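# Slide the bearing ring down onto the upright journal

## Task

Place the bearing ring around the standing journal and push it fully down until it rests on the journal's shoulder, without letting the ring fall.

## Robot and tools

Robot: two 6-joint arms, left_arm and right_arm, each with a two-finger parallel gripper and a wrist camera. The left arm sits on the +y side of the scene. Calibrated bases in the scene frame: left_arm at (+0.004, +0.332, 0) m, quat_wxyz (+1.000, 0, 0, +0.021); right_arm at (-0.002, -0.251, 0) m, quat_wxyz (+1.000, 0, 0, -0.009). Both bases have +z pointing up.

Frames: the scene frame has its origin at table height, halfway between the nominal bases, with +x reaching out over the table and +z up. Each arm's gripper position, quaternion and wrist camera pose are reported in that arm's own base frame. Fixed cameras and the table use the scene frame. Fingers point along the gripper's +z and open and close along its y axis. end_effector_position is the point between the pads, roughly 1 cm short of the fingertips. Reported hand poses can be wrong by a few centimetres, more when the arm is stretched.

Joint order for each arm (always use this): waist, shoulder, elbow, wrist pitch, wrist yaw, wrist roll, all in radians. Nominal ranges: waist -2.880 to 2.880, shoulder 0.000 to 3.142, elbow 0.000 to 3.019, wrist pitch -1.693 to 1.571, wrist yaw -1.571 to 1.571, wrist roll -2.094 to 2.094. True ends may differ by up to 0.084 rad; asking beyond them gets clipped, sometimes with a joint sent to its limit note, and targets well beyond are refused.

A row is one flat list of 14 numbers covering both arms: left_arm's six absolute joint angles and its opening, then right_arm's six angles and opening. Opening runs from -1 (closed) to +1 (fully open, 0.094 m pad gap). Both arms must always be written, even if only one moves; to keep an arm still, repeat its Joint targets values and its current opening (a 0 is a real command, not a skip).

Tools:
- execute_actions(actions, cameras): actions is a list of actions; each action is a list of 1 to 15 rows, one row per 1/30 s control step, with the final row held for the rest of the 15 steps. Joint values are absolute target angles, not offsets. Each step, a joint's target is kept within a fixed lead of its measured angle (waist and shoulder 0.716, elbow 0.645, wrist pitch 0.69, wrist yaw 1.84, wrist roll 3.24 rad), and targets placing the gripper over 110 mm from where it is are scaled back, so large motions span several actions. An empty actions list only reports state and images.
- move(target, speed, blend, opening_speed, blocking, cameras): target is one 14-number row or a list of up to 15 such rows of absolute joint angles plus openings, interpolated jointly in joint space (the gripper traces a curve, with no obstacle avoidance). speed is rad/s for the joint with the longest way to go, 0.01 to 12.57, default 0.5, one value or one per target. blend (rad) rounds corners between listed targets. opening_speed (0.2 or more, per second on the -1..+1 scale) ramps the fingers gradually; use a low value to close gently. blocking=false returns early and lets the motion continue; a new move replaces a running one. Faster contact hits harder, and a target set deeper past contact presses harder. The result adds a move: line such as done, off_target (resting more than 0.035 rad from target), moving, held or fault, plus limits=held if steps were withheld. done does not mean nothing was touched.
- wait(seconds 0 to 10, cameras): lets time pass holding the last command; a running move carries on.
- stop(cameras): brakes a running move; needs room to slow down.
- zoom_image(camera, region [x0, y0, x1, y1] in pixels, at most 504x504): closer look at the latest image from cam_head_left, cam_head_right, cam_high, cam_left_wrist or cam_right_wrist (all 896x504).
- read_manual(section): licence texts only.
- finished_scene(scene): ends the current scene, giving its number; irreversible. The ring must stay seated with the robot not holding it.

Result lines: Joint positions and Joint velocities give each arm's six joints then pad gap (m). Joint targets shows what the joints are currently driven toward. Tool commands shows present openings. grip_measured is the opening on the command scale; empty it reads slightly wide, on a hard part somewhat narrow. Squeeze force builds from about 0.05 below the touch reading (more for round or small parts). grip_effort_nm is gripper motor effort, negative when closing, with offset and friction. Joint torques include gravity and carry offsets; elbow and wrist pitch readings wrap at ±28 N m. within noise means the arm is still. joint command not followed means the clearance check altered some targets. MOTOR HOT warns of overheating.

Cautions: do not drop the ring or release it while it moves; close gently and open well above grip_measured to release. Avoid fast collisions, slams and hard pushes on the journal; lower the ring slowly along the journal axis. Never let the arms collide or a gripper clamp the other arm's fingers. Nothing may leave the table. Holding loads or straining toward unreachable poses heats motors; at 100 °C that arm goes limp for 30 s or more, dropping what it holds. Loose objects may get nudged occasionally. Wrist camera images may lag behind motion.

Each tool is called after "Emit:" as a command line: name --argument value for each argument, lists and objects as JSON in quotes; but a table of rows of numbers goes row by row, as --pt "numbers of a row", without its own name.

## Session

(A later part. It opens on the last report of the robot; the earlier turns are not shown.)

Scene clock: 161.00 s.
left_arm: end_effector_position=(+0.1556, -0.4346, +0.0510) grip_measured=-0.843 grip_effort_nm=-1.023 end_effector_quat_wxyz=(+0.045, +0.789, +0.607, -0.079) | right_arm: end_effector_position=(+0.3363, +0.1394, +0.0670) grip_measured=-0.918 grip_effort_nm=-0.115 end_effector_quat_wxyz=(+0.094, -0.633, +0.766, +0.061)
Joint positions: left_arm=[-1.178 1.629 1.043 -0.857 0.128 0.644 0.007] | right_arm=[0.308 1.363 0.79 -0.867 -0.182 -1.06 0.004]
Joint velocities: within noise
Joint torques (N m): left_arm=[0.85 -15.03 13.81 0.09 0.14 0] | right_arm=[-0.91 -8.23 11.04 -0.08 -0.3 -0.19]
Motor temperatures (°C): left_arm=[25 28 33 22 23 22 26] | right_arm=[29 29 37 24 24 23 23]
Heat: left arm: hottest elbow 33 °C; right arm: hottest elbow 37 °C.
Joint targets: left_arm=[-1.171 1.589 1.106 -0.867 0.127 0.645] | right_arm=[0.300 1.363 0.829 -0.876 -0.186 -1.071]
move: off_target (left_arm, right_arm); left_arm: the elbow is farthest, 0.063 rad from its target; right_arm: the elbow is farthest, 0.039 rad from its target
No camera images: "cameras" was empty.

Emit:
wait --seconds 0 --cameras '["cam_left_wrist", "cam_right_wrist"]'

Scene clock: 161.97 s.
left_arm: end_effector_position=(+0.1556, -0.4345, +0.0510) grip_measured=-0.843 grip_effort_nm=-1.028 end_effector_quat_wxyz=(+0.045, +0.789, +0.607, -0.078) | right_arm: end_effector_position=(+0.3363, +0.1394, +0.0670) grip_measured=-0.918 grip_effort_nm=-0.120 end_effector_quat_wxyz=(+0.094, -0.633, +0.766, +0.061)
Joint positions: left_arm=[-1.178 1.629 1.043 -0.857 0.128 0.644 0.007] | right_arm=[0.308 1.363 0.79 -0.867 -0.182 -1.06 0.004]
Joint velocities: within noise
Joint torques (N m): left_arm=[1.14 -14.8 13.79 0.13 0.19 -0.01] | right_arm=[-0.73 -7.88 10.97 -0.05 -0.32 -0.19]
Motor temperatures (°C): left_arm=[25 28 33 22 23 22 27] | right_arm=[29 29 37 24 24 23 23]
Heat: left arm: hottest elbow 33 °C; right arm: hottest elbow 37 °C.
Joint targets: left_arm=[-1.171 1.589 1.106 -0.867 0.127 0.645] | right_arm=[0.300 1.363 0.829 -0.876 -0.186 -1.071]
Tool commands: left_gripper/opening=-0.92 right_gripper/opening=-0.92
camera_calibration:
cam_left_wrist: T_world_to_cam=[[-0.968148, 0.249263, 0.0236119, 0.259719], [0.245814, 0.928336, 0.278867, 0.384234], [0.0475915, 0.275788, -0.960039, 0.251696], [0, 0, 0, 1]] pos_world=[0.145017, -0.490852, 0.128356]
cam_right_wrist: T_world_to_cam=[[0.984486, -0.174067, 0.0220956, -0.308675], [-0.174285, -0.955516, 0.237936, 0.213349], [-0.0203042, -0.238096, -0.971029, 0.192805], [0, 0, 0, 1]] pos_world=[0.344985, 0.196034, 0.143276]
Images, in order (width x height): cam_left_wrist 896x504, cam_right_wrist 896x504.

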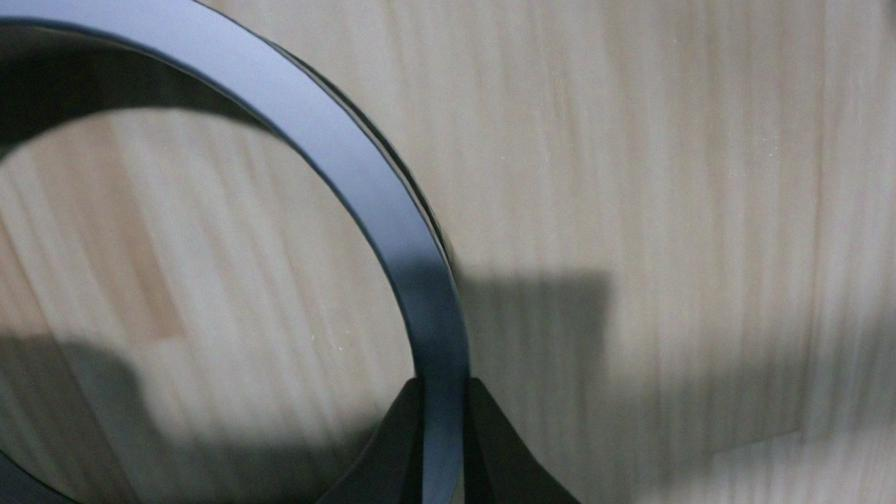

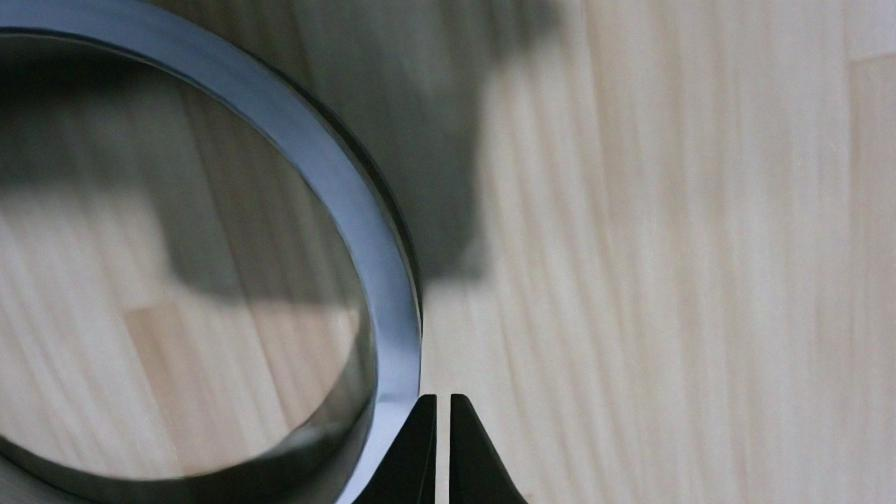

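Emit:
move --target '[-1.171, 1.636, 1.036, -0.799, 0.127, 0.645, -0.92, 0.300, 1.3633, 0.8295, -0.8761, -0.1855, -1.071, -0.5]' --speed 0.06 --cameras '["cam_right_wrist"]'

Scene clock: 164.93 s.
left_arm: end_effector_position=(+0.1579, -0.4400, +0.0496) grip_measured=-0.843 grip_effort_nm=-1.023 end_effector_quat_wxyz=(+0.058, +0.789, +0.606, -0.082) | right_arm: end_effector_position=(+0.3363, +0.1394, +0.0670) grip_measured=-0.502 grip_effort_nm=0.090 end_effector_quat_wxyz=(+0.094, -0.633, +0.766, +0.061)
Joint positions: left_arm=[-1.178 1.63 1.037 -0.821 0.128 0.644 0.007] | right_arm=[0.308 1.363 0.79 -0.867 -0.182 -1.06 0.023]
Joint velocities: within noise
Joint torques (N m): left_arm=[0.91 -11.34 7.97 1.43 0.18 0.02] | right_arm=[-0.79 -8 10.97 -0.08 -0.3 -0.18]
Motor temperatures (°C): left_arm=[25 28 33 22 23 22 27] | right_arm=[29 29 37 24 24 23 23]
Heat: left arm: hottest elbow 33 °C; right arm: hottest elbow 37 °C.
Joint targets: left_arm=[-1.171 1.636 1.036 -0.799 0.127 0.645] | right_arm=[0.300 1.363 0.829 -0.876 -0.186 -1.071]
move: off_target (right_arm); right_arm: the elbow is farthest, 0.039 rad from its target
camera_calibration:
cam_right_wrist: T_world_to_cam=[[0.984486, -0.174067, 0.0220956, -0.308675], [-0.174285, -0.955516, 0.237936, 0.213349], [-0.0203042, -0.238096, -0.971029, 0.192805], [0, 0, 0, 1]] pos_world=[0.344985, 0.196034, 0.143276]
Images, in order (width x height): cam_right_wrist 896x504.

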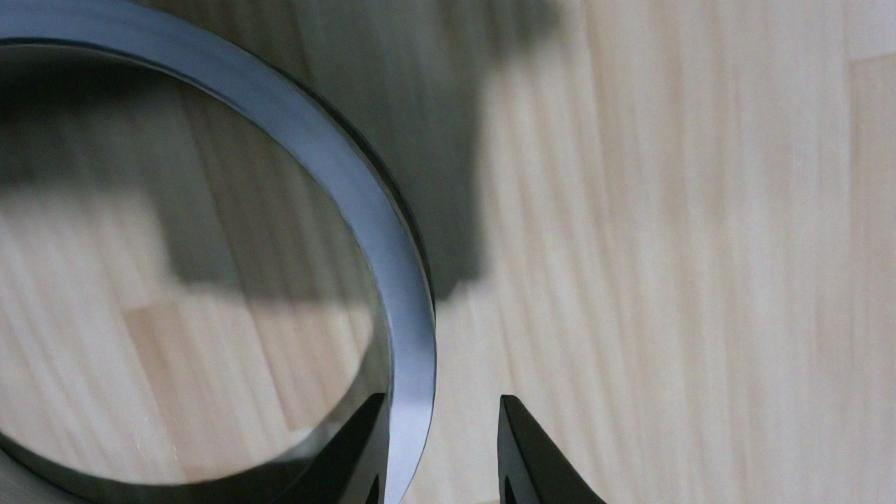

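Emit:
move --target '[-1.171, 1.636, 1.036, -0.787, 0.127, 0.645, -0.92, 0.300, 1.405, 0.7615, -0.8276, -0.1855, -1.071, -0.4]' --speed 0.08 --cameras '["cam_right_wrist"]'

Scene clock: 167.00 s.
left_arm: end_effector_position=(+0.1586, -0.4416, +0.0496) grip_measured=-0.843 grip_effort_nm=-1.018 end_effector_quat_wxyz=(+0.062, +0.789, +0.605, -0.083) | right_arm: end_effector_position=(+0.3317, +0.1379, +0.0501) grip_measured=-0.402 grip_effort_nm=0.085 end_effector_quat_wxyz=(+0.083, -0.632, +0.767, +0.065)
Joint positions: left_arm=[-1.178 1.63 1.036 -0.812 0.128 0.644 0.007] | right_arm=[0.308 1.395 0.77 -0.839 -0.182 -1.06 0.028]
Joint velocities: within noise
Joint torques (N m): left_arm=[1.2 -11.16 7.91 1.63 0.2 0.01] | right_arm=[-0.67 -7 6.6 0.73 -0.29 -0.22]
Motor temperatures (°C): left_arm=[25 28 33 22 23 22 27] | right_arm=[29 29 37 24 24 23 23]
Heat: left arm: hottest elbow 33 °C; right arm: hottest elbow 37 °C.
Joint targets: left_arm=[-1.171 1.636 1.036 -0.787 0.127 0.645] | right_arm=[0.300 1.405 0.762 -0.828 -0.186 -1.071]
move: done
camera_calibration:
cam_right_wrist: T_world_to_cam=[[0.984749, -0.173973, 0.0015693, -0.303186], [-0.168901, -0.953795, 0.248491, 0.212618], [-0.041734, -0.244966, -0.968633, 0.184013], [0, 0, 0, 1]] pos_world=[0.342153, 0.195124, 0.125883]
Images, in order (width x height): cam_right_wrist 896x504.

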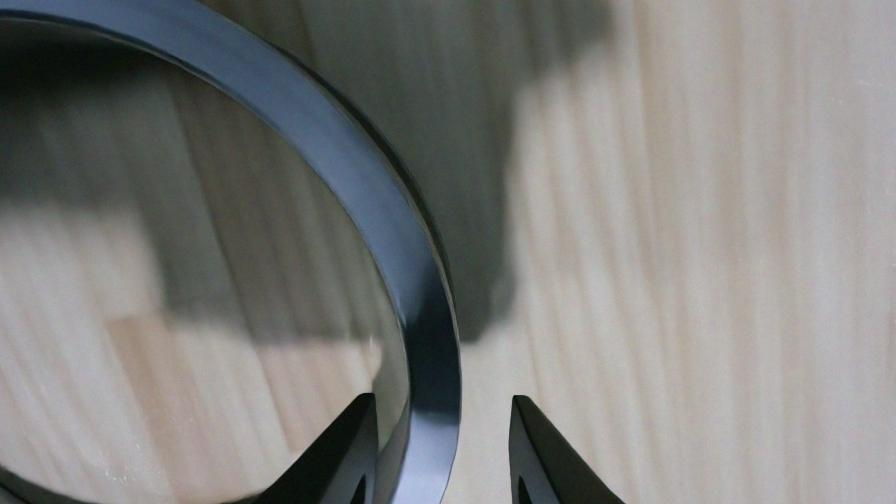

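Emit:
move --pt "-1.171 1.636 1.036 -0.787 0.127 0.645 -0.92 0.300 1.422 0.749 -0.807 -0.1855 -1.071 -0.5" --pt "-1.171 1.636 1.036 -0.787 0.127 0.645 -0.92 0.300 1.422 0.749 -0.807 -0.1855 -1.071 -0.92" --speed '[0.05, 0.05]' --opening_speed 0.25 --cameras '["cam_right_wrist"]'

Scene clock: 171.07 s.
left_arm: end_effector_position=(+0.1589, -0.4424, +0.0498) grip_measured=-0.843 grip_effort_nm=-1.023 end_effector_quat_wxyz=(+0.064, +0.789, +0.605, -0.084) | right_arm: end_effector_position=(+0.3301, +0.1374, +0.0413) grip_measured=-0.832 grip_effort_nm=-1.018 end_effector_quat_wxyz=(+0.080, -0.632, +0.768, +0.066)
Joint positions: left_arm=[-1.178 1.63 1.036 -0.809 0.128 0.644 0.007] | right_arm=[0.308 1.411 0.758 -0.818 -0.182 -1.06 0.008]
Joint velocities: within noise
Joint torques (N m): left_arm=[0.38 -11.22 7.97 1.47 0.14 0.03] | right_arm=[-0.44 -7.24 6.49 0.64 -0.29 -0.22]
Motor temperatures (°C): left_arm=[25 28 33 22 23 22 27] | right_arm=[29 28 37 24 24 23 23]
Heat: left arm: hottest elbow 33 °C; right arm: hottest elbow 37 °C.
Joint targets: left_arm=[-1.171 1.636 1.036 -0.787 0.127 0.645] | right_arm=[0.300 1.422 0.749 -0.807 -0.185 -1.071]
move: done
camera_calibration:
cam_right_wrist: T_world_to_cam=[[0.984725, -0.174068, -0.00425158, -0.301345], [-0.167425, -0.953286, 0.251425, 0.21332], [-0.047818, -0.246873, -0.967867, 0.177505], [0, 0, 0, 1]] pos_world=[0.340945, 0.194722, 0.116886]
Images, in order (width x height): cam_right_wrist 896x504.

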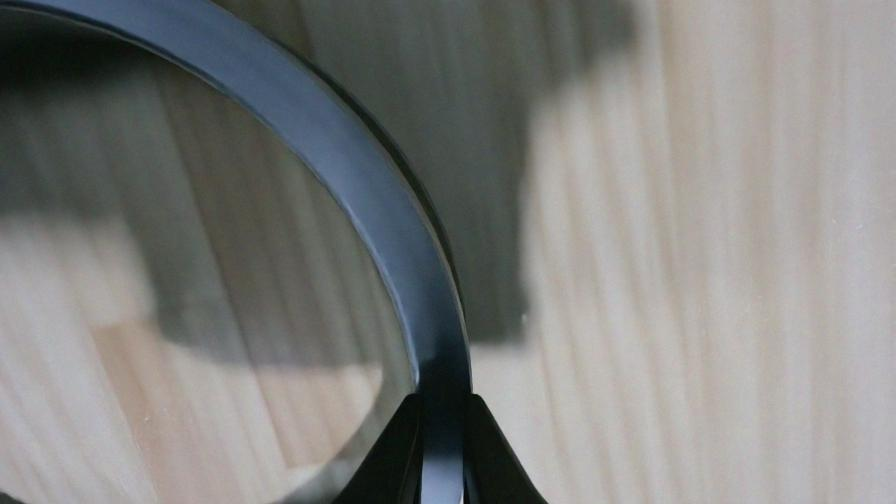

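Emit:
move --pt "-1.171 1.595 1.091 -0.819 0.127 0.645 -0.92 0.300 1.380 0.813 -0.828 -0.1855 -1.071 -0.92" --pt "-1.171 1.580 1.108 -0.823 0.127 0.645 -0.92 0.300 1.369 0.828 -0.832 -0.1855 -1.071 -0.92" --speed '[0.08, 0.02]' --cameras '[]'

Scene clock: 172.83 s.
left_arm: end_effector_position=(+0.1586, -0.4418, +0.0505) grip_measured=-0.843 grip_effort_nm=-1.023 end_effector_quat_wxyz=(+0.063, +0.789, +0.605, -0.083) | right_arm: end_effector_position=(+0.3302, +0.1375, +0.0422) grip_measured=-0.838 grip_effort_nm=-1.043 end_effector_quat_wxyz=(+0.081, -0.632, +0.768, +0.066)
Joint positions: left_arm=[-1.178 1.628 1.036 -0.812 0.128 0.644 0.007] | right_arm=[0.308 1.408 0.758 -0.818 -0.182 -1.06 0.008]
Joint velocities: within noise
Joint torques (N m): left_arm=[0.38 -11.75 8.43 0.64 0.26 -0.01] | right_arm=[-0.85 -10.29 12.34 -0.21 -0.29 -0.19]
Motor temperatures (°C): left_arm=[25 28 34 22 23 22 27] | right_arm=[29 28 37 24 24 23 23]
Heat: left arm: hottest elbow 34 °C; right arm: hottest elbow 37 °C.
Joint targets: left_arm=[-1.178 1.628 1.036 -0.812 0.128 0.644] | right_arm=[0.300 1.377 0.818 -0.829 -0.185 -1.071]
move: held (left_arm; a check stopped the path), off_target (right_arm; braked when a check withheld steps of left_arm); path passed 1 of 2 targets; limits=held; left_arm: the elbow is farthest, 0.072 rad from its target; right_arm: the elbow is farthest, 0.070 rad from its target
joint command not followed: on one or more control steps a check withheld the commanded joint targets of the left arm, and it was not sent them on those steps.
cause: the commanded joint targets, or the way to them, would bring a part of the robot too close to another arm (this arm's wrist (the part past the wrist pitch) and the right arm's forearm (the part past the elbow)).
No camera images: "cameras" was empty.

Emit:
move --pt "-0.999 1.678 1.133 -0.854 0.153 0.816 -0.92 0.324 1.612 1.023 -0.853 -0.185 -1.060 -0.92" --pt "-0.789 1.691 1.152 -0.895 0.180 1.028 -0.92 0.394 1.814 1.298 -0.914 -0.176 -0.974 -0.92" --speed '[0.12, 0.14]' --blend 0.03 --cameras '["cam_left_wrist"]'

Scene clock: 193.27 s.
left_arm: end_effector_position=(+0.3108, -0.3638, +0.0503) grip_measured=-0.843 grip_effort_nm=-1.018 end_effector_quat_wxyz=(+0.063, +0.785, +0.610, -0.084) | right_arm: end_effector_position=(+0.4771, +0.2245, +0.0441) grip_measured=-0.839 grip_effort_nm=-1.048 end_effector_quat_wxyz=(+0.081, -0.631, +0.768, +0.069)
Joint positions: left_arm=[-0.798 1.68 1.105 -0.888 0.18 1.012 0.007] | right_arm=[0.382 1.796 1.248 -0.908 -0.18 -0.983 0.008]
Joint velocities: within noise
Joint torques (N m): left_arm=[1.03 -11.46 12.41 0.21 0.28 0.15] | right_arm=[0.38 -12.57 11.97 -0.02 -0.03 0.03]
Motor temperatures (°C): left_arm=[25 27 33 22 23 22 27] | right_arm=[29 29 40 24 24 23 24]
Heat: left arm: hottest elbow 33 °C; right arm: hottest elbow 40 °C.
Joint targets: left_arm=[-0.789 1.691 1.152 -0.895 0.180 1.028] | right_arm=[0.394 1.814 1.298 -0.914 -0.176 -0.974]
move: off_target (left_arm, right_arm); left_arm: the elbow is farthest, 0.047 rad from its target; right_arm: the elbow is farthest, 0.050 rad from its target
camera_calibration:
cam_left_wrist: T_world_to_cam=[[-0.971465, 0.237172, 0.00209474, 0.390039], [0.230226, 0.940816, 0.24872, 0.291478], [0.0570188, 0.242106, -0.968573, 0.209348], [0, 0, 0, 1]] pos_world=[0.299867, -0.417418, 0.129456]
Images, in order (width x height): cam_left_wrist 896x504.

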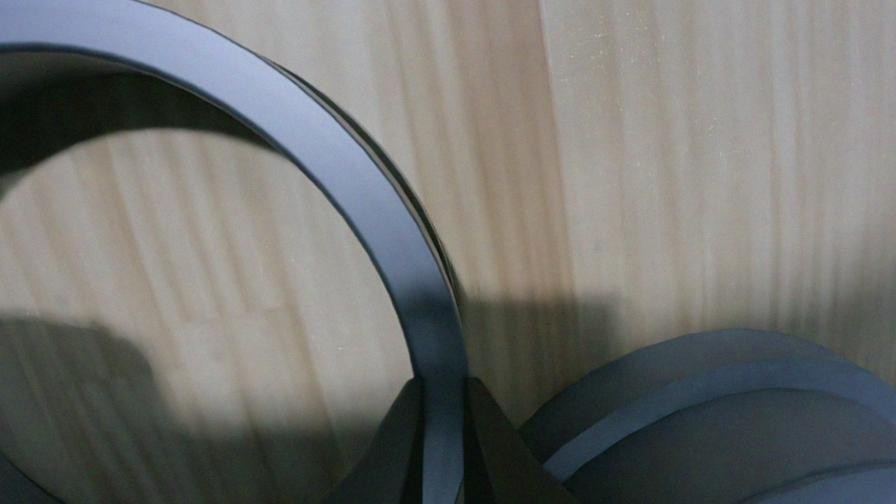

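Emit:
move --pt "-0.647 1.6135 1.035 -0.905 0.1935 1.171 -0.92 0.491 1.9126 1.4476 -0.948 -0.163 -0.877 -0.92" --pt "-0.527 1.545 0.951 -0.913 0.202 1.293 -0.92 0.581 1.976 1.548 -0.971 -0.1505 -0.786 -0.92" --speed '[0.12, 0.1]' --blend 0.03 --cameras '["cam_left_wrist", "cam_right_wrist"]'

Scene clock: 197.07 s.
left_arm: end_effector_position=(+0.3380, -0.2412, +0.0485) grip_measured=-0.843 grip_effort_nm=-1.033 end_effector_quat_wxyz=(+0.062, +0.785, +0.611, -0.084) | right_arm: end_effector_position=(+0.4972, +0.3468, +0.0457) grip_measured=-0.839 grip_effort_nm=-1.043 end_effector_quat_wxyz=(+0.082, -0.631, +0.769, +0.067)
Joint positions: left_arm=[-0.536 1.565 0.954 -0.904 0.202 1.277 0.007] | right_arm=[0.567 1.956 1.497 -0.964 -0.152 -0.796 0.008]
Joint velocities: within noise
Joint torques (N m): left_arm=[1.14 -12.04 7.51 -0.03 0.32 0.17] | right_arm=[0.73 -14.92 12.38 0.03 -0.1 0.03]
Motor temperatures (°C): left_arm=[25 27 33 22 23 22 28] | right_arm=[29 29 40 24 24 23 24]
Heat: left arm: hottest elbow 33 °C; right arm: hottest elbow 40 °C.
Joint targets: left_arm=[-0.527 1.545 0.951 -0.913 0.202 1.293] | right_arm=[0.581 1.976 1.548 -0.971 -0.150 -0.786]
move: off_target (right_arm); right_arm: the elbow is farthest, 0.051 rad from its target
camera_calibration:
cam_left_wrist: T_world_to_cam=[[-0.971863, 0.235511, 0.00404256, 0.387004], [0.229055, 0.940941, 0.249329, 0.17071], [0.0549159, 0.243239, -0.96841, 0.177385], [0, 0, 0, 1]] pos_world=[0.327272, -0.294919, 0.127654]
cam_right_wrist: T_world_to_cam=[[0.984211, -0.176989, -0.00172542, -0.428233], [-0.171058, -0.953647, 0.247581, 0.442017], [-0.0454645, -0.243377, -0.968866, 0.239106], [0, 0, 0, 1]] pos_world=[0.507953, 0.403929, 0.121487]
Images, in order (width x height): cam_left_wrist 896x504, cam_right_wrist 896x504.

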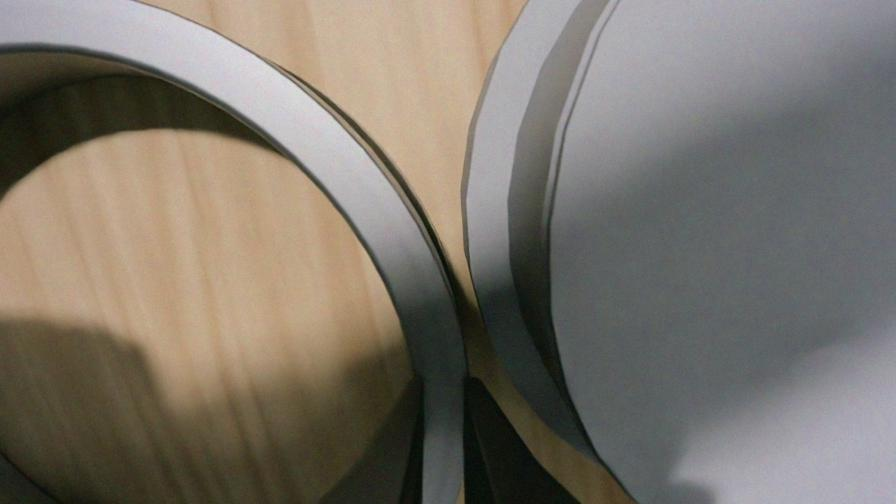

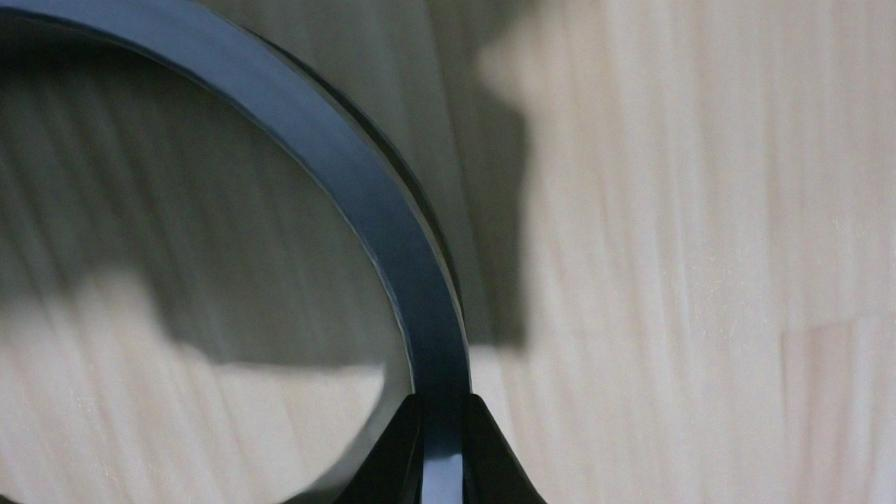

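Emit:
move --pt "-0.527 1.525 1.012 -0.914 0.202 1.293 -0.92 0.578 1.911 1.557 -0.974 -0.1505 -0.786 -0.92" --pt "-0.527 1.519 1.024 -0.919 0.202 1.293 -0.92 0.578 1.894 1.5705 -0.979 -0.1505 -0.786 -0.92" --speed '[0.06, 0.03]' --cameras '[]'

Scene clock: 200.43 s.
left_arm: end_effector_position=(+0.3372, -0.2403, +0.0489) grip_measured=-0.844 grip_effort_nm=-1.023 end_effector_quat_wxyz=(+0.061, +0.785, +0.611, -0.084) | right_arm: end_effector_position=(+0.4966, +0.3465, +0.0477) grip_measured=-0.839 grip_effort_nm=-1.048 end_effector_quat_wxyz=(+0.081, -0.630, +0.769, +0.067)
Joint positions: left_arm=[-0.535 1.563 0.953 -0.908 0.201 1.279 0.007] | right_arm=[0.567 1.953 1.499 -0.969 -0.152 -0.794 0.008]
Joint velocities: within noise
Joint torques (N m): left_arm=[0.56 -10.34 8.02 0.35 0.34 0.02] | right_arm=[0.38 -20.19 13.9 -0.05 -0.09 0.01]
Motor temperatures (°C): left_arm=[25 27 33 22 23 22 28] | right_arm=[29 29 40 24 24 23 24]
Heat: left arm: hottest elbow 33 °C; right arm: hottest elbow 40 °C.
Joint targets: left_arm=[-0.535 1.562 0.954 -0.908 0.201 1.279] | right_arm=[0.578 1.900 1.566 -0.977 -0.150 -0.786]
move: held (left_arm; a check stopped the path), off_target (right_arm; braked when a check withheld steps of left_arm); path passed 1 of 2 targets; limits=held; left_arm: the elbow is farthest, 0.071 rad from its target; right_arm: the elbow is farthest, 0.072 rad from its target
joint command not followed: on one or more control steps a check withheld the commanded joint targets of the left arm, and it was not sent them on those steps.
cause: the commanded joint targets, or the way to them, would bring a part of the robot too close to another arm (this arm's wrist (the part past the wrist pitch) and the right arm's wrist (the part past the wrist pitch)).
No camera images: "cameras" was empty.

Emit:
move --target '[-0.4944, 1.6337, 1.0759, -0.933, 0.204, 1.3265, -0.92, 0.535, 2.035, 1.652, -1.0205, -0.157, -0.836, -0.92]' --speed 0.08 --cameras '[]'

Scene clock: 206.50 s.
left_arm: end_effector_position=(+0.3642, -0.2408, +0.0492) grip_measured=-0.844 grip_effort_nm=-1.013 end_effector_quat_wxyz=(+0.059, +0.784, +0.612, -0.085) | right_arm: end_effector_position=(+0.5242, +0.3490, +0.0466) grip_measured=-0.839 grip_effort_nm=-1.048 end_effector_quat_wxyz=(+0.079, -0.632, +0.768, +0.067)
Joint positions: left_arm=[-0.503 1.621 1.026 -0.933 0.204 1.308 0.007] | right_arm=[0.546 2.016 1.599 -1.014 -0.154 -0.821 0.008]
Joint velocities: within noise
Joint torques (N m): left_arm=[0.79 -10.05 12.42 0.4 0.36 0.16] | right_arm=[-0.97 -16.03 12.86 0.01 -0.28 -0.25]
Motor temperatures (°C): left_arm=[25 27 33 22 23 22 28] | right_arm=[29 29 42 24 24 23 25]
Heat: left arm: hottest elbow 33 °C; right arm: hottest elbow 42 °C.
Joint targets: left_arm=[-0.495 1.634 1.076 -0.933 0.204 1.327] | right_arm=[0.535 2.035 1.652 -1.021 -0.157 -0.836]
move: off_target (left_arm, right_arm); left_arm: the elbow is farthest, 0.050 rad from its target; right_arm: the elbow is farthest, 0.053 rad from its target
No camera images: "cameras" was empty.

Emit:
move --pt "-0.4944 1.583 1.076 -0.945 0.204 1.3265 -0.92 0.550 1.960 1.667 -1.027 -0.156 -0.830 -0.92" --pt "-0.4944 1.553 1.076 -0.970 0.204 1.3265 -0.92 0.560 1.940 1.672 -1.045 -0.153 -0.815 -0.92" --speed '[0.06, 0.03]' --cameras '[]'

Scene clock: 211.13 s.
left_arm: end_effector_position=(+0.3595, -0.2372, +0.0542) grip_measured=-0.844 grip_effort_nm=-1.023 end_effector_quat_wxyz=(+0.052, +0.786, +0.610, -0.087) | right_arm: end_effector_position=(+0.5188, +0.3490, +0.0511) grip_measured=-0.840 grip_effort_nm=-1.048 end_effector_quat_wxyz=(+0.072, -0.633, +0.767, +0.068)
Joint positions: left_arm=[-0.502 1.608 1.026 -0.962 0.201 1.316 0.007] | right_arm=[0.551 2.009 1.601 -1.039 -0.154 -0.82 0.008]
Joint velocities: within noise
Joint torques (N m): left_arm=[1.2 -15.62 12.41 0.03 0.46 0.11] | right_arm=[0.5 -21.6 14.34 0.06 -0.1 -0.05]
Motor temperatures (°C): left_arm=[25 27 34 22 23 22 28] | right_arm=[29 30 42 24 24 23 25]
Heat: left arm: hottest elbow 34 °C; right arm: hottest elbow 42 °C.
Joint targets: left_arm=[-0.494 1.553 1.076 -0.970 0.204 1.326] | right_arm=[0.560 1.940 1.672 -1.045 -0.153 -0.815]
move: off_target (left_arm, right_arm); left_arm: the shoulder is farthest, 0.055 rad from its target; right_arm: the elbow is farthest, 0.071 rad from its target
No camera images: "cameras" was empty.

Emit:
move --pt "-0.4944 1.516 1.076 -0.993 0.204 1.3265 -0.92 0.568 1.915 1.675 -1.058 -0.152 -0.799 -0.92" --pt "-0.4944 1.466 1.076 -1.043 0.204 1.3265 -0.92 0.581 1.883 1.681 -1.092 -0.150 -0.783 -0.92" --speed '[0.035, 0.04]' --blend 0.02 --cameras '["cam_left_wrist"]'

Scene clock: 214.23 s.
left_arm: end_effector_position=(+0.3479, -0.2309, +0.0886) grip_measured=-0.844 grip_effort_nm=-1.018 end_effector_quat_wxyz=(+0.057, +0.786, +0.609, -0.085) | right_arm: end_effector_position=(+0.5060, +0.3541, +0.0847) grip_measured=-0.841 grip_effort_nm=-1.048 end_effector_quat_wxyz=(+0.076, -0.629, +0.771, +0.067)
Joint positions: left_arm=[-0.502 1.521 1.026 -1.038 0.201 1.317 0.007] | right_arm=[0.57 1.95 1.601 -1.085 -0.15 -0.789 0.007]
Joint velocities: within noise
Joint torques (N m): left_arm=[0.73 -14.74 12.88 0.08 0.47 0.08] | right_arm=[0.5 -21.42 15.3 -0.06 -0.15 -0.03]
Motor temperatures (°C): left_arm=[25 27 34 22 23 22 28] | right_arm=[29 31 42 24 24 23 25]
Heat: left arm: hottest elbow 34 °C; right arm: hottest elbow 42 °C.
Joint targets: left_arm=[-0.494 1.466 1.076 -1.043 0.204 1.327] | right_arm=[0.581 1.883 1.681 -1.092 -0.150 -0.783]
move: off_target (left_arm, right_arm); blend cut to 0.0185 rad at target 1; left_arm: the shoulder is farthest, 0.055 rad from its target; right_arm: the elbow is farthest, 0.080 rad from its target
camera_calibration:
cam_left_wrist: T_world_to_cam=[[-0.970397, 0.24121, 0.0121096, 0.394138], [0.236292, 0.937853, 0.254162, 0.145051], [0.0499495, 0.2495, -0.967086, 0.216204], [0, 0, 0, 1]] pos_world=[0.337397, -0.285049, 0.167449]
Images, in order (width x height): cam_left_wrist 896x504.

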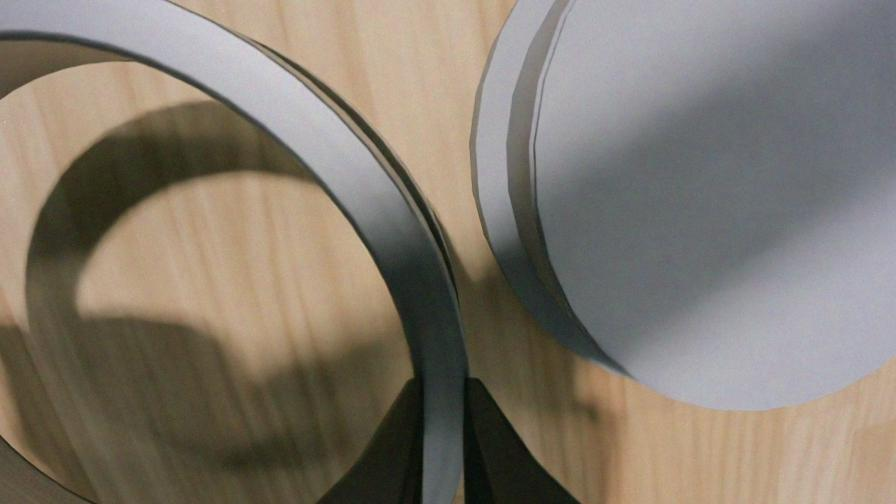

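Emit:
move --target '[-0.4944, 1.410, 1.076, -1.0945, 0.204, 1.3265, -0.92, 0.598, 1.850, 1.692, -1.126, -0.148, -0.772, -0.92]' --speed 0.05 --cameras '[]'

Scene clock: 219.87 s.
left_arm: end_effector_position=(+0.3382, -0.2255, +0.1105) grip_measured=-0.844 grip_effort_nm=-1.028 end_effector_quat_wxyz=(+0.059, +0.787, +0.609, -0.084) | right_arm: end_effector_position=(+0.4962, +0.3590, +0.1061) grip_measured=-0.842 grip_effort_nm=-1.048 end_effector_quat_wxyz=(+0.078, -0.631, +0.769, +0.066)
Joint positions: left_arm=[-0.502 1.463 1.026 -1.091 0.201 1.318 0.007] | right_arm=[0.586 1.915 1.605 -1.119 -0.147 -0.778 0.007]
Joint velocities: within noise
Joint torques (N m): left_arm=[0.91 -13.98 13.09 0.29 0.48 0.08] | right_arm=[0.91 -20.95 16.01 0.03 -0.16 -0.02]
Motor temperatures (°C): left_arm=[25 27 35 22 23 22 28] | right_arm=[29 32 43 24 24 23 25]
Heat: left arm: hottest elbow 35 °C; right arm: hottest elbow 43 °C.
Joint targets: left_arm=[-0.494 1.410 1.076 -1.095 0.204 1.326] | right_arm=[0.598 1.850 1.692 -1.126 -0.148 -0.772]
move: off_target (left_arm, right_arm); left_arm: the shoulder is farthest, 0.053 rad from its target; right_arm: the elbow is farthest, 0.087 rad from its target
No camera images: "cameras" was empty.

Emit:
move --pt "-0.500 1.410 1.053 -1.0945 0.204 1.322 -0.92 0.598 1.850 1.634 -1.126 -0.148 -0.772 -0.92" --pt "-0.6085 1.2848 0.911 -1.049 0.1945 1.1996 -0.92 0.6437 1.7179 1.418 -1.0327 -0.1411 -0.724 -0.92" --speed '[0.08, 0.1]' --cameras '[]'

Scene clock: 221.83 s.
left_arm: end_effector_position=(+0.3377, -0.2254, +0.1271) grip_measured=-0.918 grip_effort_nm=-0.120 end_effector_quat_wxyz=(+0.077, +0.787, +0.607, -0.076) | right_arm: end_effector_position=(+0.4949, +0.3574, +0.0979) grip_measured=-0.918 grip_effort_nm=-0.120 end_effector_quat_wxyz=(+0.070, -0.631, +0.770, +0.065)
Joint positions: left_arm=[-0.502 1.419 1.026 -1.095 0.202 1.318 0.004] | right_arm=[0.586 1.926 1.601 -1.119 -0.144 -0.778 0.004]
Joint velocities: within noise
Joint torques (N m): left_arm=[0.62 -10.58 12.15 0.51 0.41 0.04] | right_arm=[-0.26 -17.08 8.85 0.2 -0.28 -0.09]
Motor temperatures (°C): left_arm=[25 27 35 22 23 22 28] | right_arm=[29 32 43 24 24 23 25]
Heat: left arm: hottest elbow 35 °C; right arm: hottest elbow 43 °C.
Joint targets: left_arm=[-0.498 1.410 1.062 -1.094 0.204 1.324] | right_arm=[0.586 1.915 1.605 -1.119 -0.147 -0.778]
move: held (right_arm; a check stopped the path), off_target (left_arm; braked when a check withheld steps of right_arm); path passed 0 of 2 targets; limits=held; left_arm: the shoulder is farthest, 0.135 rad from its target; right_arm: the shoulder is farthest, 0.208 rad from its target
joint command not followed: on one or more control steps a check withheld the commanded joint targets of the right arm, and it was not sent them on those steps.
cause: the commanded joint targets, or the way to them, would bring a part of the robot too close to another arm (this arm's gripper housing and the left arm's wrist (the part past the wrist pitch), along the way the arms are being sent, or toward where that arm still pushes).
No camera images: "cameras" was empty.

Emit:
execute_actions --actions '[]' --cameras '["cam_high"]'

Scene clock: 224.03 s.
left_arm: end_effector_position=(+0.3377, -0.2254, +0.1271) grip_measured=-0.918 grip_effort_nm=-0.125 end_effector_quat_wxyz=(+0.077, +0.787, +0.607, -0.076) | right_arm: end_effector_position=(+0.4949, +0.3574, +0.0979) grip_measured=-0.918 grip_effort_nm=-0.125 end_effector_quat_wxyz=(+0.070, -0.631, +0.770, +0.065)
Joint positions: left_arm=[-0.502 1.419 1.026 -1.095 0.202 1.318 0.004] | right_arm=[0.586 1.926 1.601 -1.119 -0.144 -0.778 0.004]
Joint velocities: within noise
Joint torques (N m): left_arm=[1.08 -10.34 12.07 0.43 0.41 0.08] | right_arm=[-0.21 -17.14 8.85 0.2 -0.28 -0.1]
Motor temperatures (°C): left_arm=[25 27 35 22 23 22 28] | right_arm=[29 32 43 24 24 23 25]
Heat: left arm: hottest elbow 35 °C; right arm: hottest elbow 43 °C.
Joint targets: left_arm=[-0.498 1.410 1.062 -1.094 0.204 1.324] | right_arm=[0.586 1.915 1.605 -1.119 -0.147 -0.778]
Tool commands: left_gripper/opening=-0.92 right_gripper/opening=-0.92
Images, in order (width x height): cam_high 896x504.

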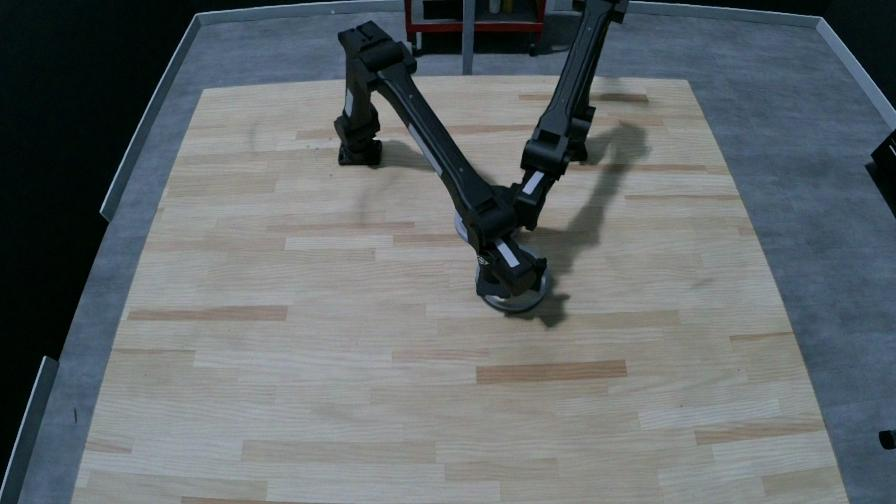

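Emit:
zoom_image --camera "cam_high" --region '[430, 180, 600, 340]'

Emit:
execute_actions --actions '[]' --cameras '["cam_left_wrist"]'

Scaled by 2.965 from the camera's 896x504 image, which has a finer 1280x720 frame.

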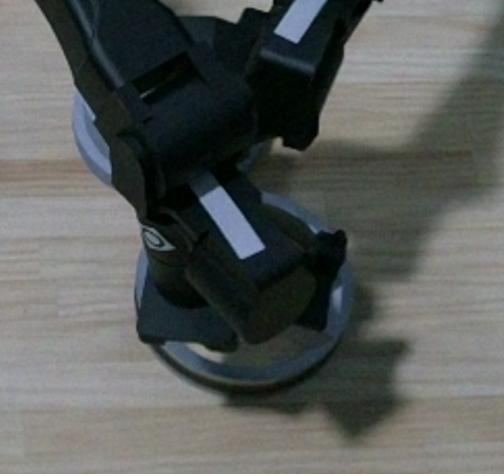

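Scene clock: 224.33 s.
left_arm: end_effector_position=(+0.3377, -0.2254, +0.1271) grip_measured=-0.918 grip_effort_nm=-0.115 end_effector_quat_wxyz=(+0.077, +0.787, +0.607, -0.076) | right_arm: end_effector_position=(+0.4949, +0.3574, +0.0979) grip_measured=-0.918 grip_effort_nm=-0.120 end_effector_quat_wxyz=(+0.070, -0.631, +0.770, +0.065)
Joint positions: left_arm=[-0.502 1.419 1.026 -1.095 0.202 1.318 0.004] | right_arm=[0.586 1.926 1.601 -1.119 -0.144 -0.778 0.004]
Joint velocities: within noise
Joint torques (N m): left_arm=[0.5 -10.11 12.07 0.4 0.41 0.05] | right_arm=[-0.56 -17.38 8.84 0.21 -0.26 -0.1]
Motor temperatures (°C): left_arm=[25 27 35 22 23 22 28] | right_arm=[29 31 43 24 24 23 25]
Heat: left arm: hottest elbow 35 °C; right arm: hottest elbow 43 °C.
Joint targets: left_arm=[-0.498 1.410 1.062 -1.094 0.204 1.324] | right_arm=[0.586 1.915 1.605 -1.119 -0.147 -0.778]
Tool commands: left_gripper/opening=-0.92 right_gripper/opening=-0.92
camera_calibration:
cam_left_wrist: T_world_to_cam=[[-0.969761, 0.242159, -0.0303849, 0.387844], [0.227881, 0.943008, 0.242498, 0.138071], [0.0873764, 0.228241, -0.969676, 0.235527], [0, 0, 0, 1]] pos_world=[0.324072, -0.277879, 0.206687]
Images, in order (width x height): cam_left_wrist 896x504.

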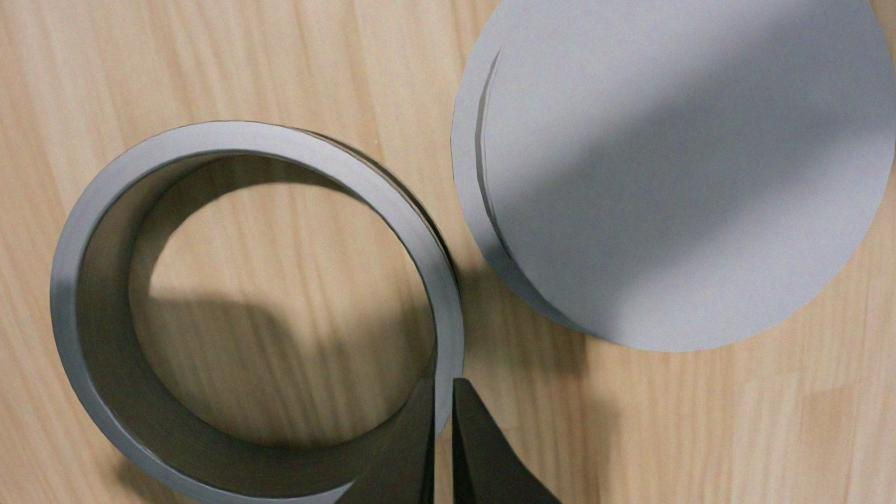

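Emit:
move --target '[-0.456, 1.5104, 0.9694, -0.986, 0.2047, 1.366, -0.5, 0.6189, 1.9907, 1.661, -1.045, -0.1449, -0.7485, -0.5]' --speed 0.1 --opening_speed 0.5 --cameras '["cam_left_wrist", "cam_right_wrist"]'

Scene clock: 230.37 s.
left_arm: end_effector_position=(+0.3444, -0.2112, +0.0766) grip_measured=-0.502 grip_effort_nm=0.139 end_effector_quat_wxyz=(+0.062, +0.786, +0.610, -0.082) | right_arm: end_effector_position=(+0.4999, +0.3776, +0.0737) grip_measured=-0.502 grip_effort_nm=0.090 end_effector_quat_wxyz=(+0.079, -0.633, +0.767, +0.066)
Joint positions: left_arm=[-0.463 1.502 0.968 -0.996 0.202 1.354 0.023] | right_arm=[0.608 1.975 1.609 -1.056 -0.144 -0.761 0.023]
Joint velocities: within noise
Joint torques (N m): left_arm=[0.79 -8.7 8.09 0.75 0.45 0.11] | right_arm=[0.21 -15.68 12.88 0.61 -0.17 0]
Motor temperatures (°C): left_arm=[25 27 35 22 23 22 27] | right_arm=[29 31 42 24 24 23 24]
Heat: left arm: hottest elbow 35 °C; right arm: hottest elbow 42 °C.
Joint targets: left_arm=[-0.456 1.510 0.969 -0.986 0.205 1.366] | right_arm=[0.619 1.991 1.661 -1.045 -0.145 -0.749]
move: off_target (right_arm); right_arm: the elbow is farthest, 0.052 rad from its target
camera_calibration:
cam_left_wrist: T_world_to_cam=[[-0.971083, 0.238738, 0.00150758, 0.386592], [0.231408, 0.939677, 0.251907, 0.132853], [0.058723, 0.244971, -0.96775, 0.195927], [0, 0, 0, 1]] pos_world=[0.333164, -0.26513, 0.155559]
cam_right_wrist: T_world_to_cam=[[0.985055, -0.17219, -0.00423588, -0.427554], [-0.165536, -0.953212, 0.252952, 0.461569], [-0.0475935, -0.248471, -0.967469, 0.276753], [0, 0, 0, 1]] pos_world=[0.510742, 0.435118, 0.149184]
Images, in order (width x height): cam_left_wrist 896x504, cam_right_wrist 896x504.

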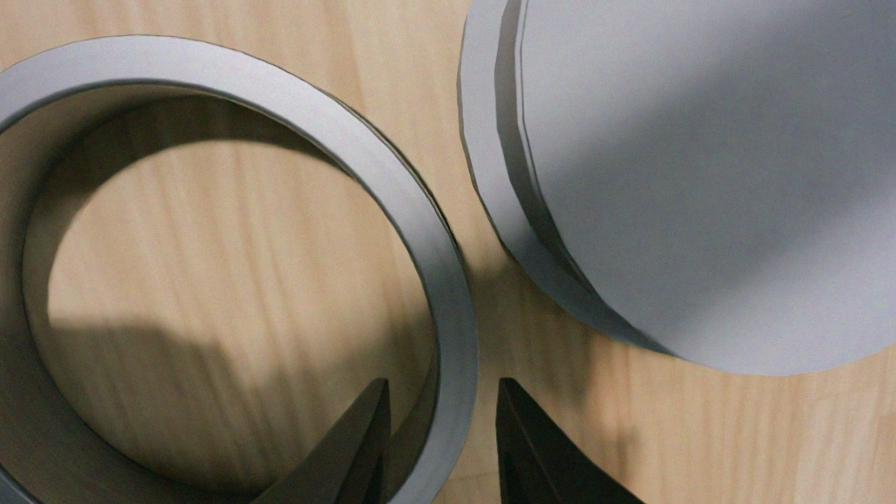

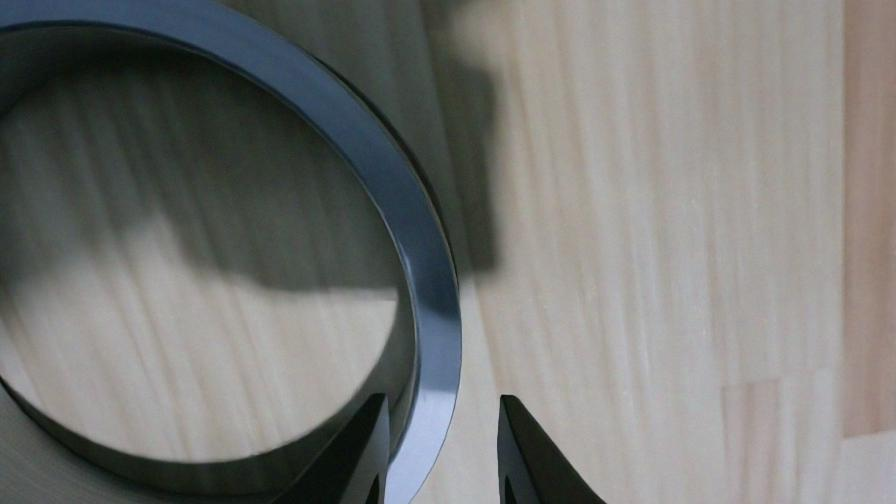

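Emit:
move --pt "-0.4513 1.5437 0.9178 -0.901 0.2045 1.371 -0.5 0.6241 2.0168 1.5702 -0.983 -0.1446 -0.7435 -0.5" --pt "-0.4513 1.5437 0.9178 -0.901 0.2045 1.371 -0.92 0.6241 2.0168 1.5702 -0.983 -0.1446 -0.7435 -0.92" --speed 0.08 --opening_speed 0.25 --cameras '[]'

Scene clock: 237.33 s.
left_arm: end_effector_position=(+0.3411, -0.2077, +0.0485) grip_measured=-0.845 grip_effort_nm=-0.994 end_effector_quat_wxyz=(+0.064, +0.786, +0.609, -0.082) | right_arm: end_effector_position=(+0.4990, +0.3810, +0.0479) grip_measured=-0.917 grip_effort_nm=-0.125 end_effector_quat_wxyz=(+0.081, -0.633, +0.767, +0.066)
Joint positions: left_arm=[-0.459 1.534 0.917 -0.91 0.203 1.359 0.007] | right_arm=[0.614 2.002 1.578 -0.993 -0.144 -0.755 0.004]
Joint velocities: within noise
Joint torques (N m): left_arm=[0.79 -9.05 7.73 0.68 0.36 0.11] | right_arm=[0.56 -16.15 7.53 0.69 -0.17 0.04]
Motor temperatures (°C): left_arm=[25 27 35 22 23 22 27] | right_arm=[29 32 42 24 24 23 24]
Heat: left arm: hottest elbow 35 °C; right arm: hottest elbow 42 °C.
Joint targets: left_arm=[-0.451 1.544 0.918 -0.901 0.204 1.371] | right_arm=[0.624 2.017 1.570 -0.983 -0.145 -0.743]
move: done
No camera images: "cameras" was empty.

Emit:
move --pt "-0.4513 1.5437 0.9178 -0.901 0.2045 1.371 -0.92 0.6241 2.0168 1.5702 -0.983 -0.1446 -0.7435 -0.5" --pt "-0.4513 1.5437 0.9178 -0.901 0.2045 1.371 -0.92 0.6241 2.0218 1.5655 -0.974 -0.1446 -0.7435 -0.5" --pt "-0.4513 1.5437 0.9178 -0.901 0.2045 1.371 -0.92 0.6241 2.0218 1.5655 -0.974 -0.1446 -0.7435 -0.92" --speed 0.05 --opening_speed 0.25 --cameras '[]'

Scene clock: 242.67 s.
left_arm: end_effector_position=(+0.3411, -0.2076, +0.0485) grip_measured=-0.848 grip_effort_nm=-1.018 end_effector_quat_wxyz=(+0.064, +0.786, +0.610, -0.082) | right_arm: end_effector_position=(+0.5007, +0.3829, +0.0481) grip_measured=-0.917 grip_effort_nm=-0.115 end_effector_quat_wxyz=(+0.088, -0.633, +0.767, +0.065)
Joint positions: left_arm=[-0.458 1.534 0.917 -0.91 0.204 1.359 0.007] | right_arm=[0.615 2.001 1.576 -0.979 -0.143 -0.753 0.004]
Joint velocities: within noise
Joint torques (N m): left_arm=[1.08 -8.82 7.83 0.77 0.38 0.1] | right_arm=[0.44 -15.62 7.43 0.38 -0.2 -0.01]
Motor temperatures (°C): left_arm=[25 27 35 22 23 22 27] | right_arm=[29 32 41 24 24 23 24]
Heat: left arm: hottest elbow 35 °C; right arm: hottest elbow 41 °C.
Joint targets: left_arm=[-0.451 1.544 0.918 -0.901 0.205 1.371] | right_arm=[0.624 2.022 1.565 -0.974 -0.144 -0.744]
move: done
No camera images: "cameras" was empty.

Emit:
zoom_image --camera "cam_right_wrist" --region '[300, 250, 600, 504]'

Scaled by 1.680 from the camera's 896x504 image, which has a finer 1280x720 frame.

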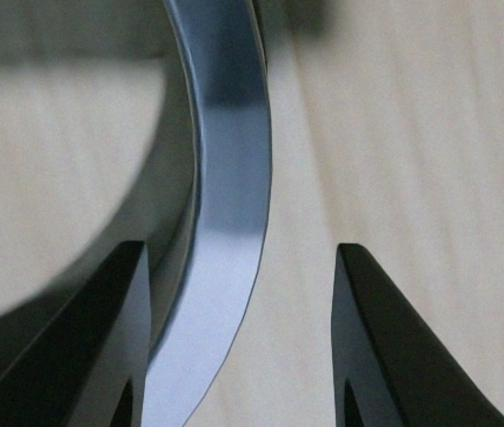

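Emit:
execute_actions --actions '[]' --cameras '["cam_right_wrist"]'

Scene clock: 243.03 s.
left_arm: end_effector_position=(+0.3411, -0.2076, +0.0485) grip_measured=-0.848 grip_effort_nm=-1.018 end_effector_quat_wxyz=(+0.064, +0.786, +0.610, -0.082) | right_arm: end_effector_position=(+0.5007, +0.3829, +0.0481) grip_measured=-0.918 grip_effort_nm=-0.125 end_effector_quat_wxyz=(+0.088, -0.633, +0.767, +0.065)
Joint positions: left_arm=[-0.458 1.534 0.917 -0.91 0.204 1.359 0.007] | right_arm=[0.615 2.001 1.576 -0.979 -0.143 -0.753 0.004]
Joint velocities: within noise
Joint torques (N m): left_arm=[0.85 -8.94 7.8 0.68 0.37 0.11] | right_arm=[0.62 -15.74 7.35 0.5 -0.21 0.01]
Motor temperatures (°C): left_arm=[25 27 35 22 23 22 27] | right_arm=[29 32 41 24 24 23 24]
Heat: left arm: hottest elbow 35 °C; right arm: hottest elbow 41 °C.
Joint targets: left_arm=[-0.451 1.544 0.918 -0.901 0.205 1.371] | right_arm=[0.624 2.022 1.565 -0.974 -0.144 -0.744]
Tool commands: left_gripper/opening=-0.92 right_gripper/opening=-0.92
camera_calibration:
cam_right_wrist: T_world_to_cam=[[0.984832, -0.173332, 0.0078933, -0.427499], [-0.170098, -0.955474, 0.241114, 0.476919], [-0.034251, -0.238799, -0.970465, 0.243083], [0, 0, 0, 1]] pos_world=[0.510463, 0.439633, 0.124286]
Images, in order (width x height): cam_right_wrist 896x504.

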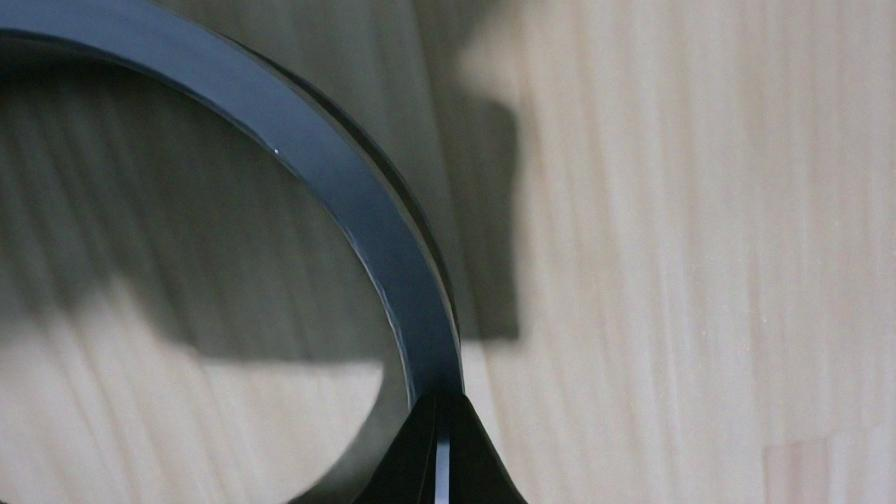

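Emit:
move --pt "-0.4513 1.5437 0.9178 -0.901 0.2045 1.371 -0.92 0.6241 1.976 1.5655 -1.0 -0.1446 -0.7435 -0.5" --pt "-0.4513 1.5437 0.9178 -0.901 0.2045 1.371 -0.92 0.6241 2.0232 1.5655 -1.0 -0.1446 -0.7435 -0.5" --pt "-0.4513 1.5437 0.9178 -0.901 0.2045 1.371 -0.92 0.6241 2.0232 1.5655 -1.0 -0.1446 -0.7435 -0.92" --speed 0.05 --opening_speed 0.25 --cameras '[]'

Scene clock: 250.37 s.
left_arm: end_effector_position=(+0.3411, -0.2076, +0.0485) grip_measured=-0.848 grip_effort_nm=-1.023 end_effector_quat_wxyz=(+0.064, +0.786, +0.610, -0.082) | right_arm: end_effector_position=(+0.4977, +0.3806, +0.0432) grip_measured=-0.797 grip_effort_nm=-1.038 end_effector_quat_wxyz=(+0.078, -0.632, +0.768, +0.066)
Joint positions: left_arm=[-0.458 1.534 0.917 -0.91 0.204 1.359 0.007] | right_arm=[0.615 2.008 1.576 -0.992 -0.142 -0.752 0.01]
Joint velocities: within noise
Joint torques (N m): left_arm=[0.97 -8.88 7.72 0.81 0.38 0.09] | right_arm=[0.32 -16.15 7.31 0.01 -0.23 -0.02]
Motor temperatures (°C): left_arm=[25 27 34 22 23 22 27] | right_arm=[29 32 40 24 24 23 23]
Heat: left arm: hottest elbow 34 °C; right arm: hottest elbow 40 °C.
Joint targets: left_arm=[-0.451 1.544 0.918 -0.901 0.205 1.371] | right_arm=[0.624 2.023 1.565 -1.000 -0.145 -0.743]
move: done
No camera images: "cameras" was empty.

Emit:
move --pt "-0.45 1.496 0.967 -0.916 0.2055 1.3655 -0.92 0.627 1.952 1.642 -1.002 -0.1435 -0.7435 -0.92" --pt "-0.45 1.4395 0.967 -0.9555 0.2055 1.3655 -0.92 0.6365 1.916 1.6394 -1.0208 -0.1424 -0.7365 -0.92" --speed 0.035 --cameras '[]'

Scene clock: 257.67 s.
left_arm: end_effector_position=(+0.3413, -0.2075, +0.0793) grip_measured=-0.918 grip_effort_nm=-0.125 end_effector_quat_wxyz=(+0.085, +0.786, +0.608, -0.073) | right_arm: end_effector_position=(+0.4917, +0.3823, +0.0558) grip_measured=-0.801 grip_effort_nm=-1.043 end_effector_quat_wxyz=(+0.077, -0.633, +0.768, +0.065)
Joint positions: left_arm=[-0.457 1.459 0.926 -0.949 0.205 1.359 0.004] | right_arm=[0.623 1.986 1.576 -1.015 -0.14 -0.745 0.009]
Joint velocities: within noise
Joint torques (N m): left_arm=[0.79 -10.99 12.01 0.08 0.32 0.06] | right_arm=[0.5 -21.6 13.74 0.2 -0.27 0.02]
Motor temperatures (°C): left_arm=[25 27 34 22 23 22 28] | right_arm=[29 32 40 24 24 23 24]
Heat: left arm: hottest elbow 34 °C; right arm: hottest elbow 40 °C.
Joint targets: left_arm=[-0.450 1.440 0.967 -0.956 0.205 1.365] | right_arm=[0.636 1.916 1.639 -1.021 -0.142 -0.736]
move: off_target (left_arm, right_arm); left_arm: the elbow is farthest, 0.041 rad from its target; right_arm: the shoulder is farthest, 0.070 rad from its target
No camera images: "cameras" was empty.

Emit:
move --target '[-0.45, 1.47, 0.935, -0.9555, 0.2055, 1.3655, -0.5, 0.6241, 1.978, 1.642, -0.993, -0.1435, -0.7435, -0.92]' --speed 0.035 --opening_speed 0.5 --cameras '["cam_left_wrist"]'

Scene clock: 261.33 s.
left_arm: end_effector_position=(+0.3412, -0.2074, +0.0793) grip_measured=-0.502 grip_effort_nm=0.134 end_effector_quat_wxyz=(+0.085, +0.786, +0.608, -0.073) | right_arm: end_effector_position=(+0.4920, +0.3825, +0.0462) grip_measured=-0.802 grip_effort_nm=-1.043 end_effector_quat_wxyz=(+0.072, -0.633, +0.768, +0.065)
Joint positions: left_arm=[-0.457 1.459 0.926 -0.949 0.205 1.359 0.023] | right_arm=[0.623 2.002 1.576 -1.008 -0.14 -0.745 0.009]
Joint velocities: within noise
Joint torques (N m): left_arm=[1.2 -8.12 8.96 0.17 0.36 0.06] | right_arm=[-0.26 -18.73 13.79 0.84 -0.28 -0.06]
Motor temperatures (°C): left_arm=[25 27 34 22 23 22 27] | right_arm=[29 32 40 24 24 23 24]
Heat: left arm: hottest elbow 34 °C; right arm: hottest elbow 40 °C.
Joint targets: left_arm=[-0.450 1.470 0.935 -0.956 0.205 1.365] | right_arm=[0.624 1.978 1.642 -0.993 -0.144 -0.743]
move: off_target (right_arm); right_arm: the elbow is farthest, 0.066 rad from its target
camera_calibration:
cam_left_wrist: T_world_to_cam=[[-0.970313, 0.237519, -0.045588, 0.3858], [0.220247, 0.945664, 0.239186, 0.135385], [0.099922, 0.222044, -0.969903, 0.179188], [0, 0, 0, 1]] pos_world=[0.326623, -0.259451, 0.159]
Images, in order (width x height): cam_left_wrist 896x504.

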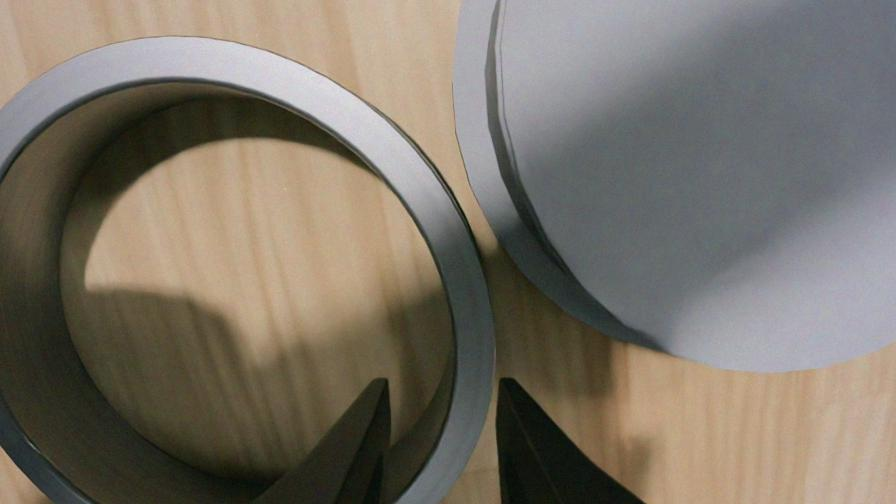

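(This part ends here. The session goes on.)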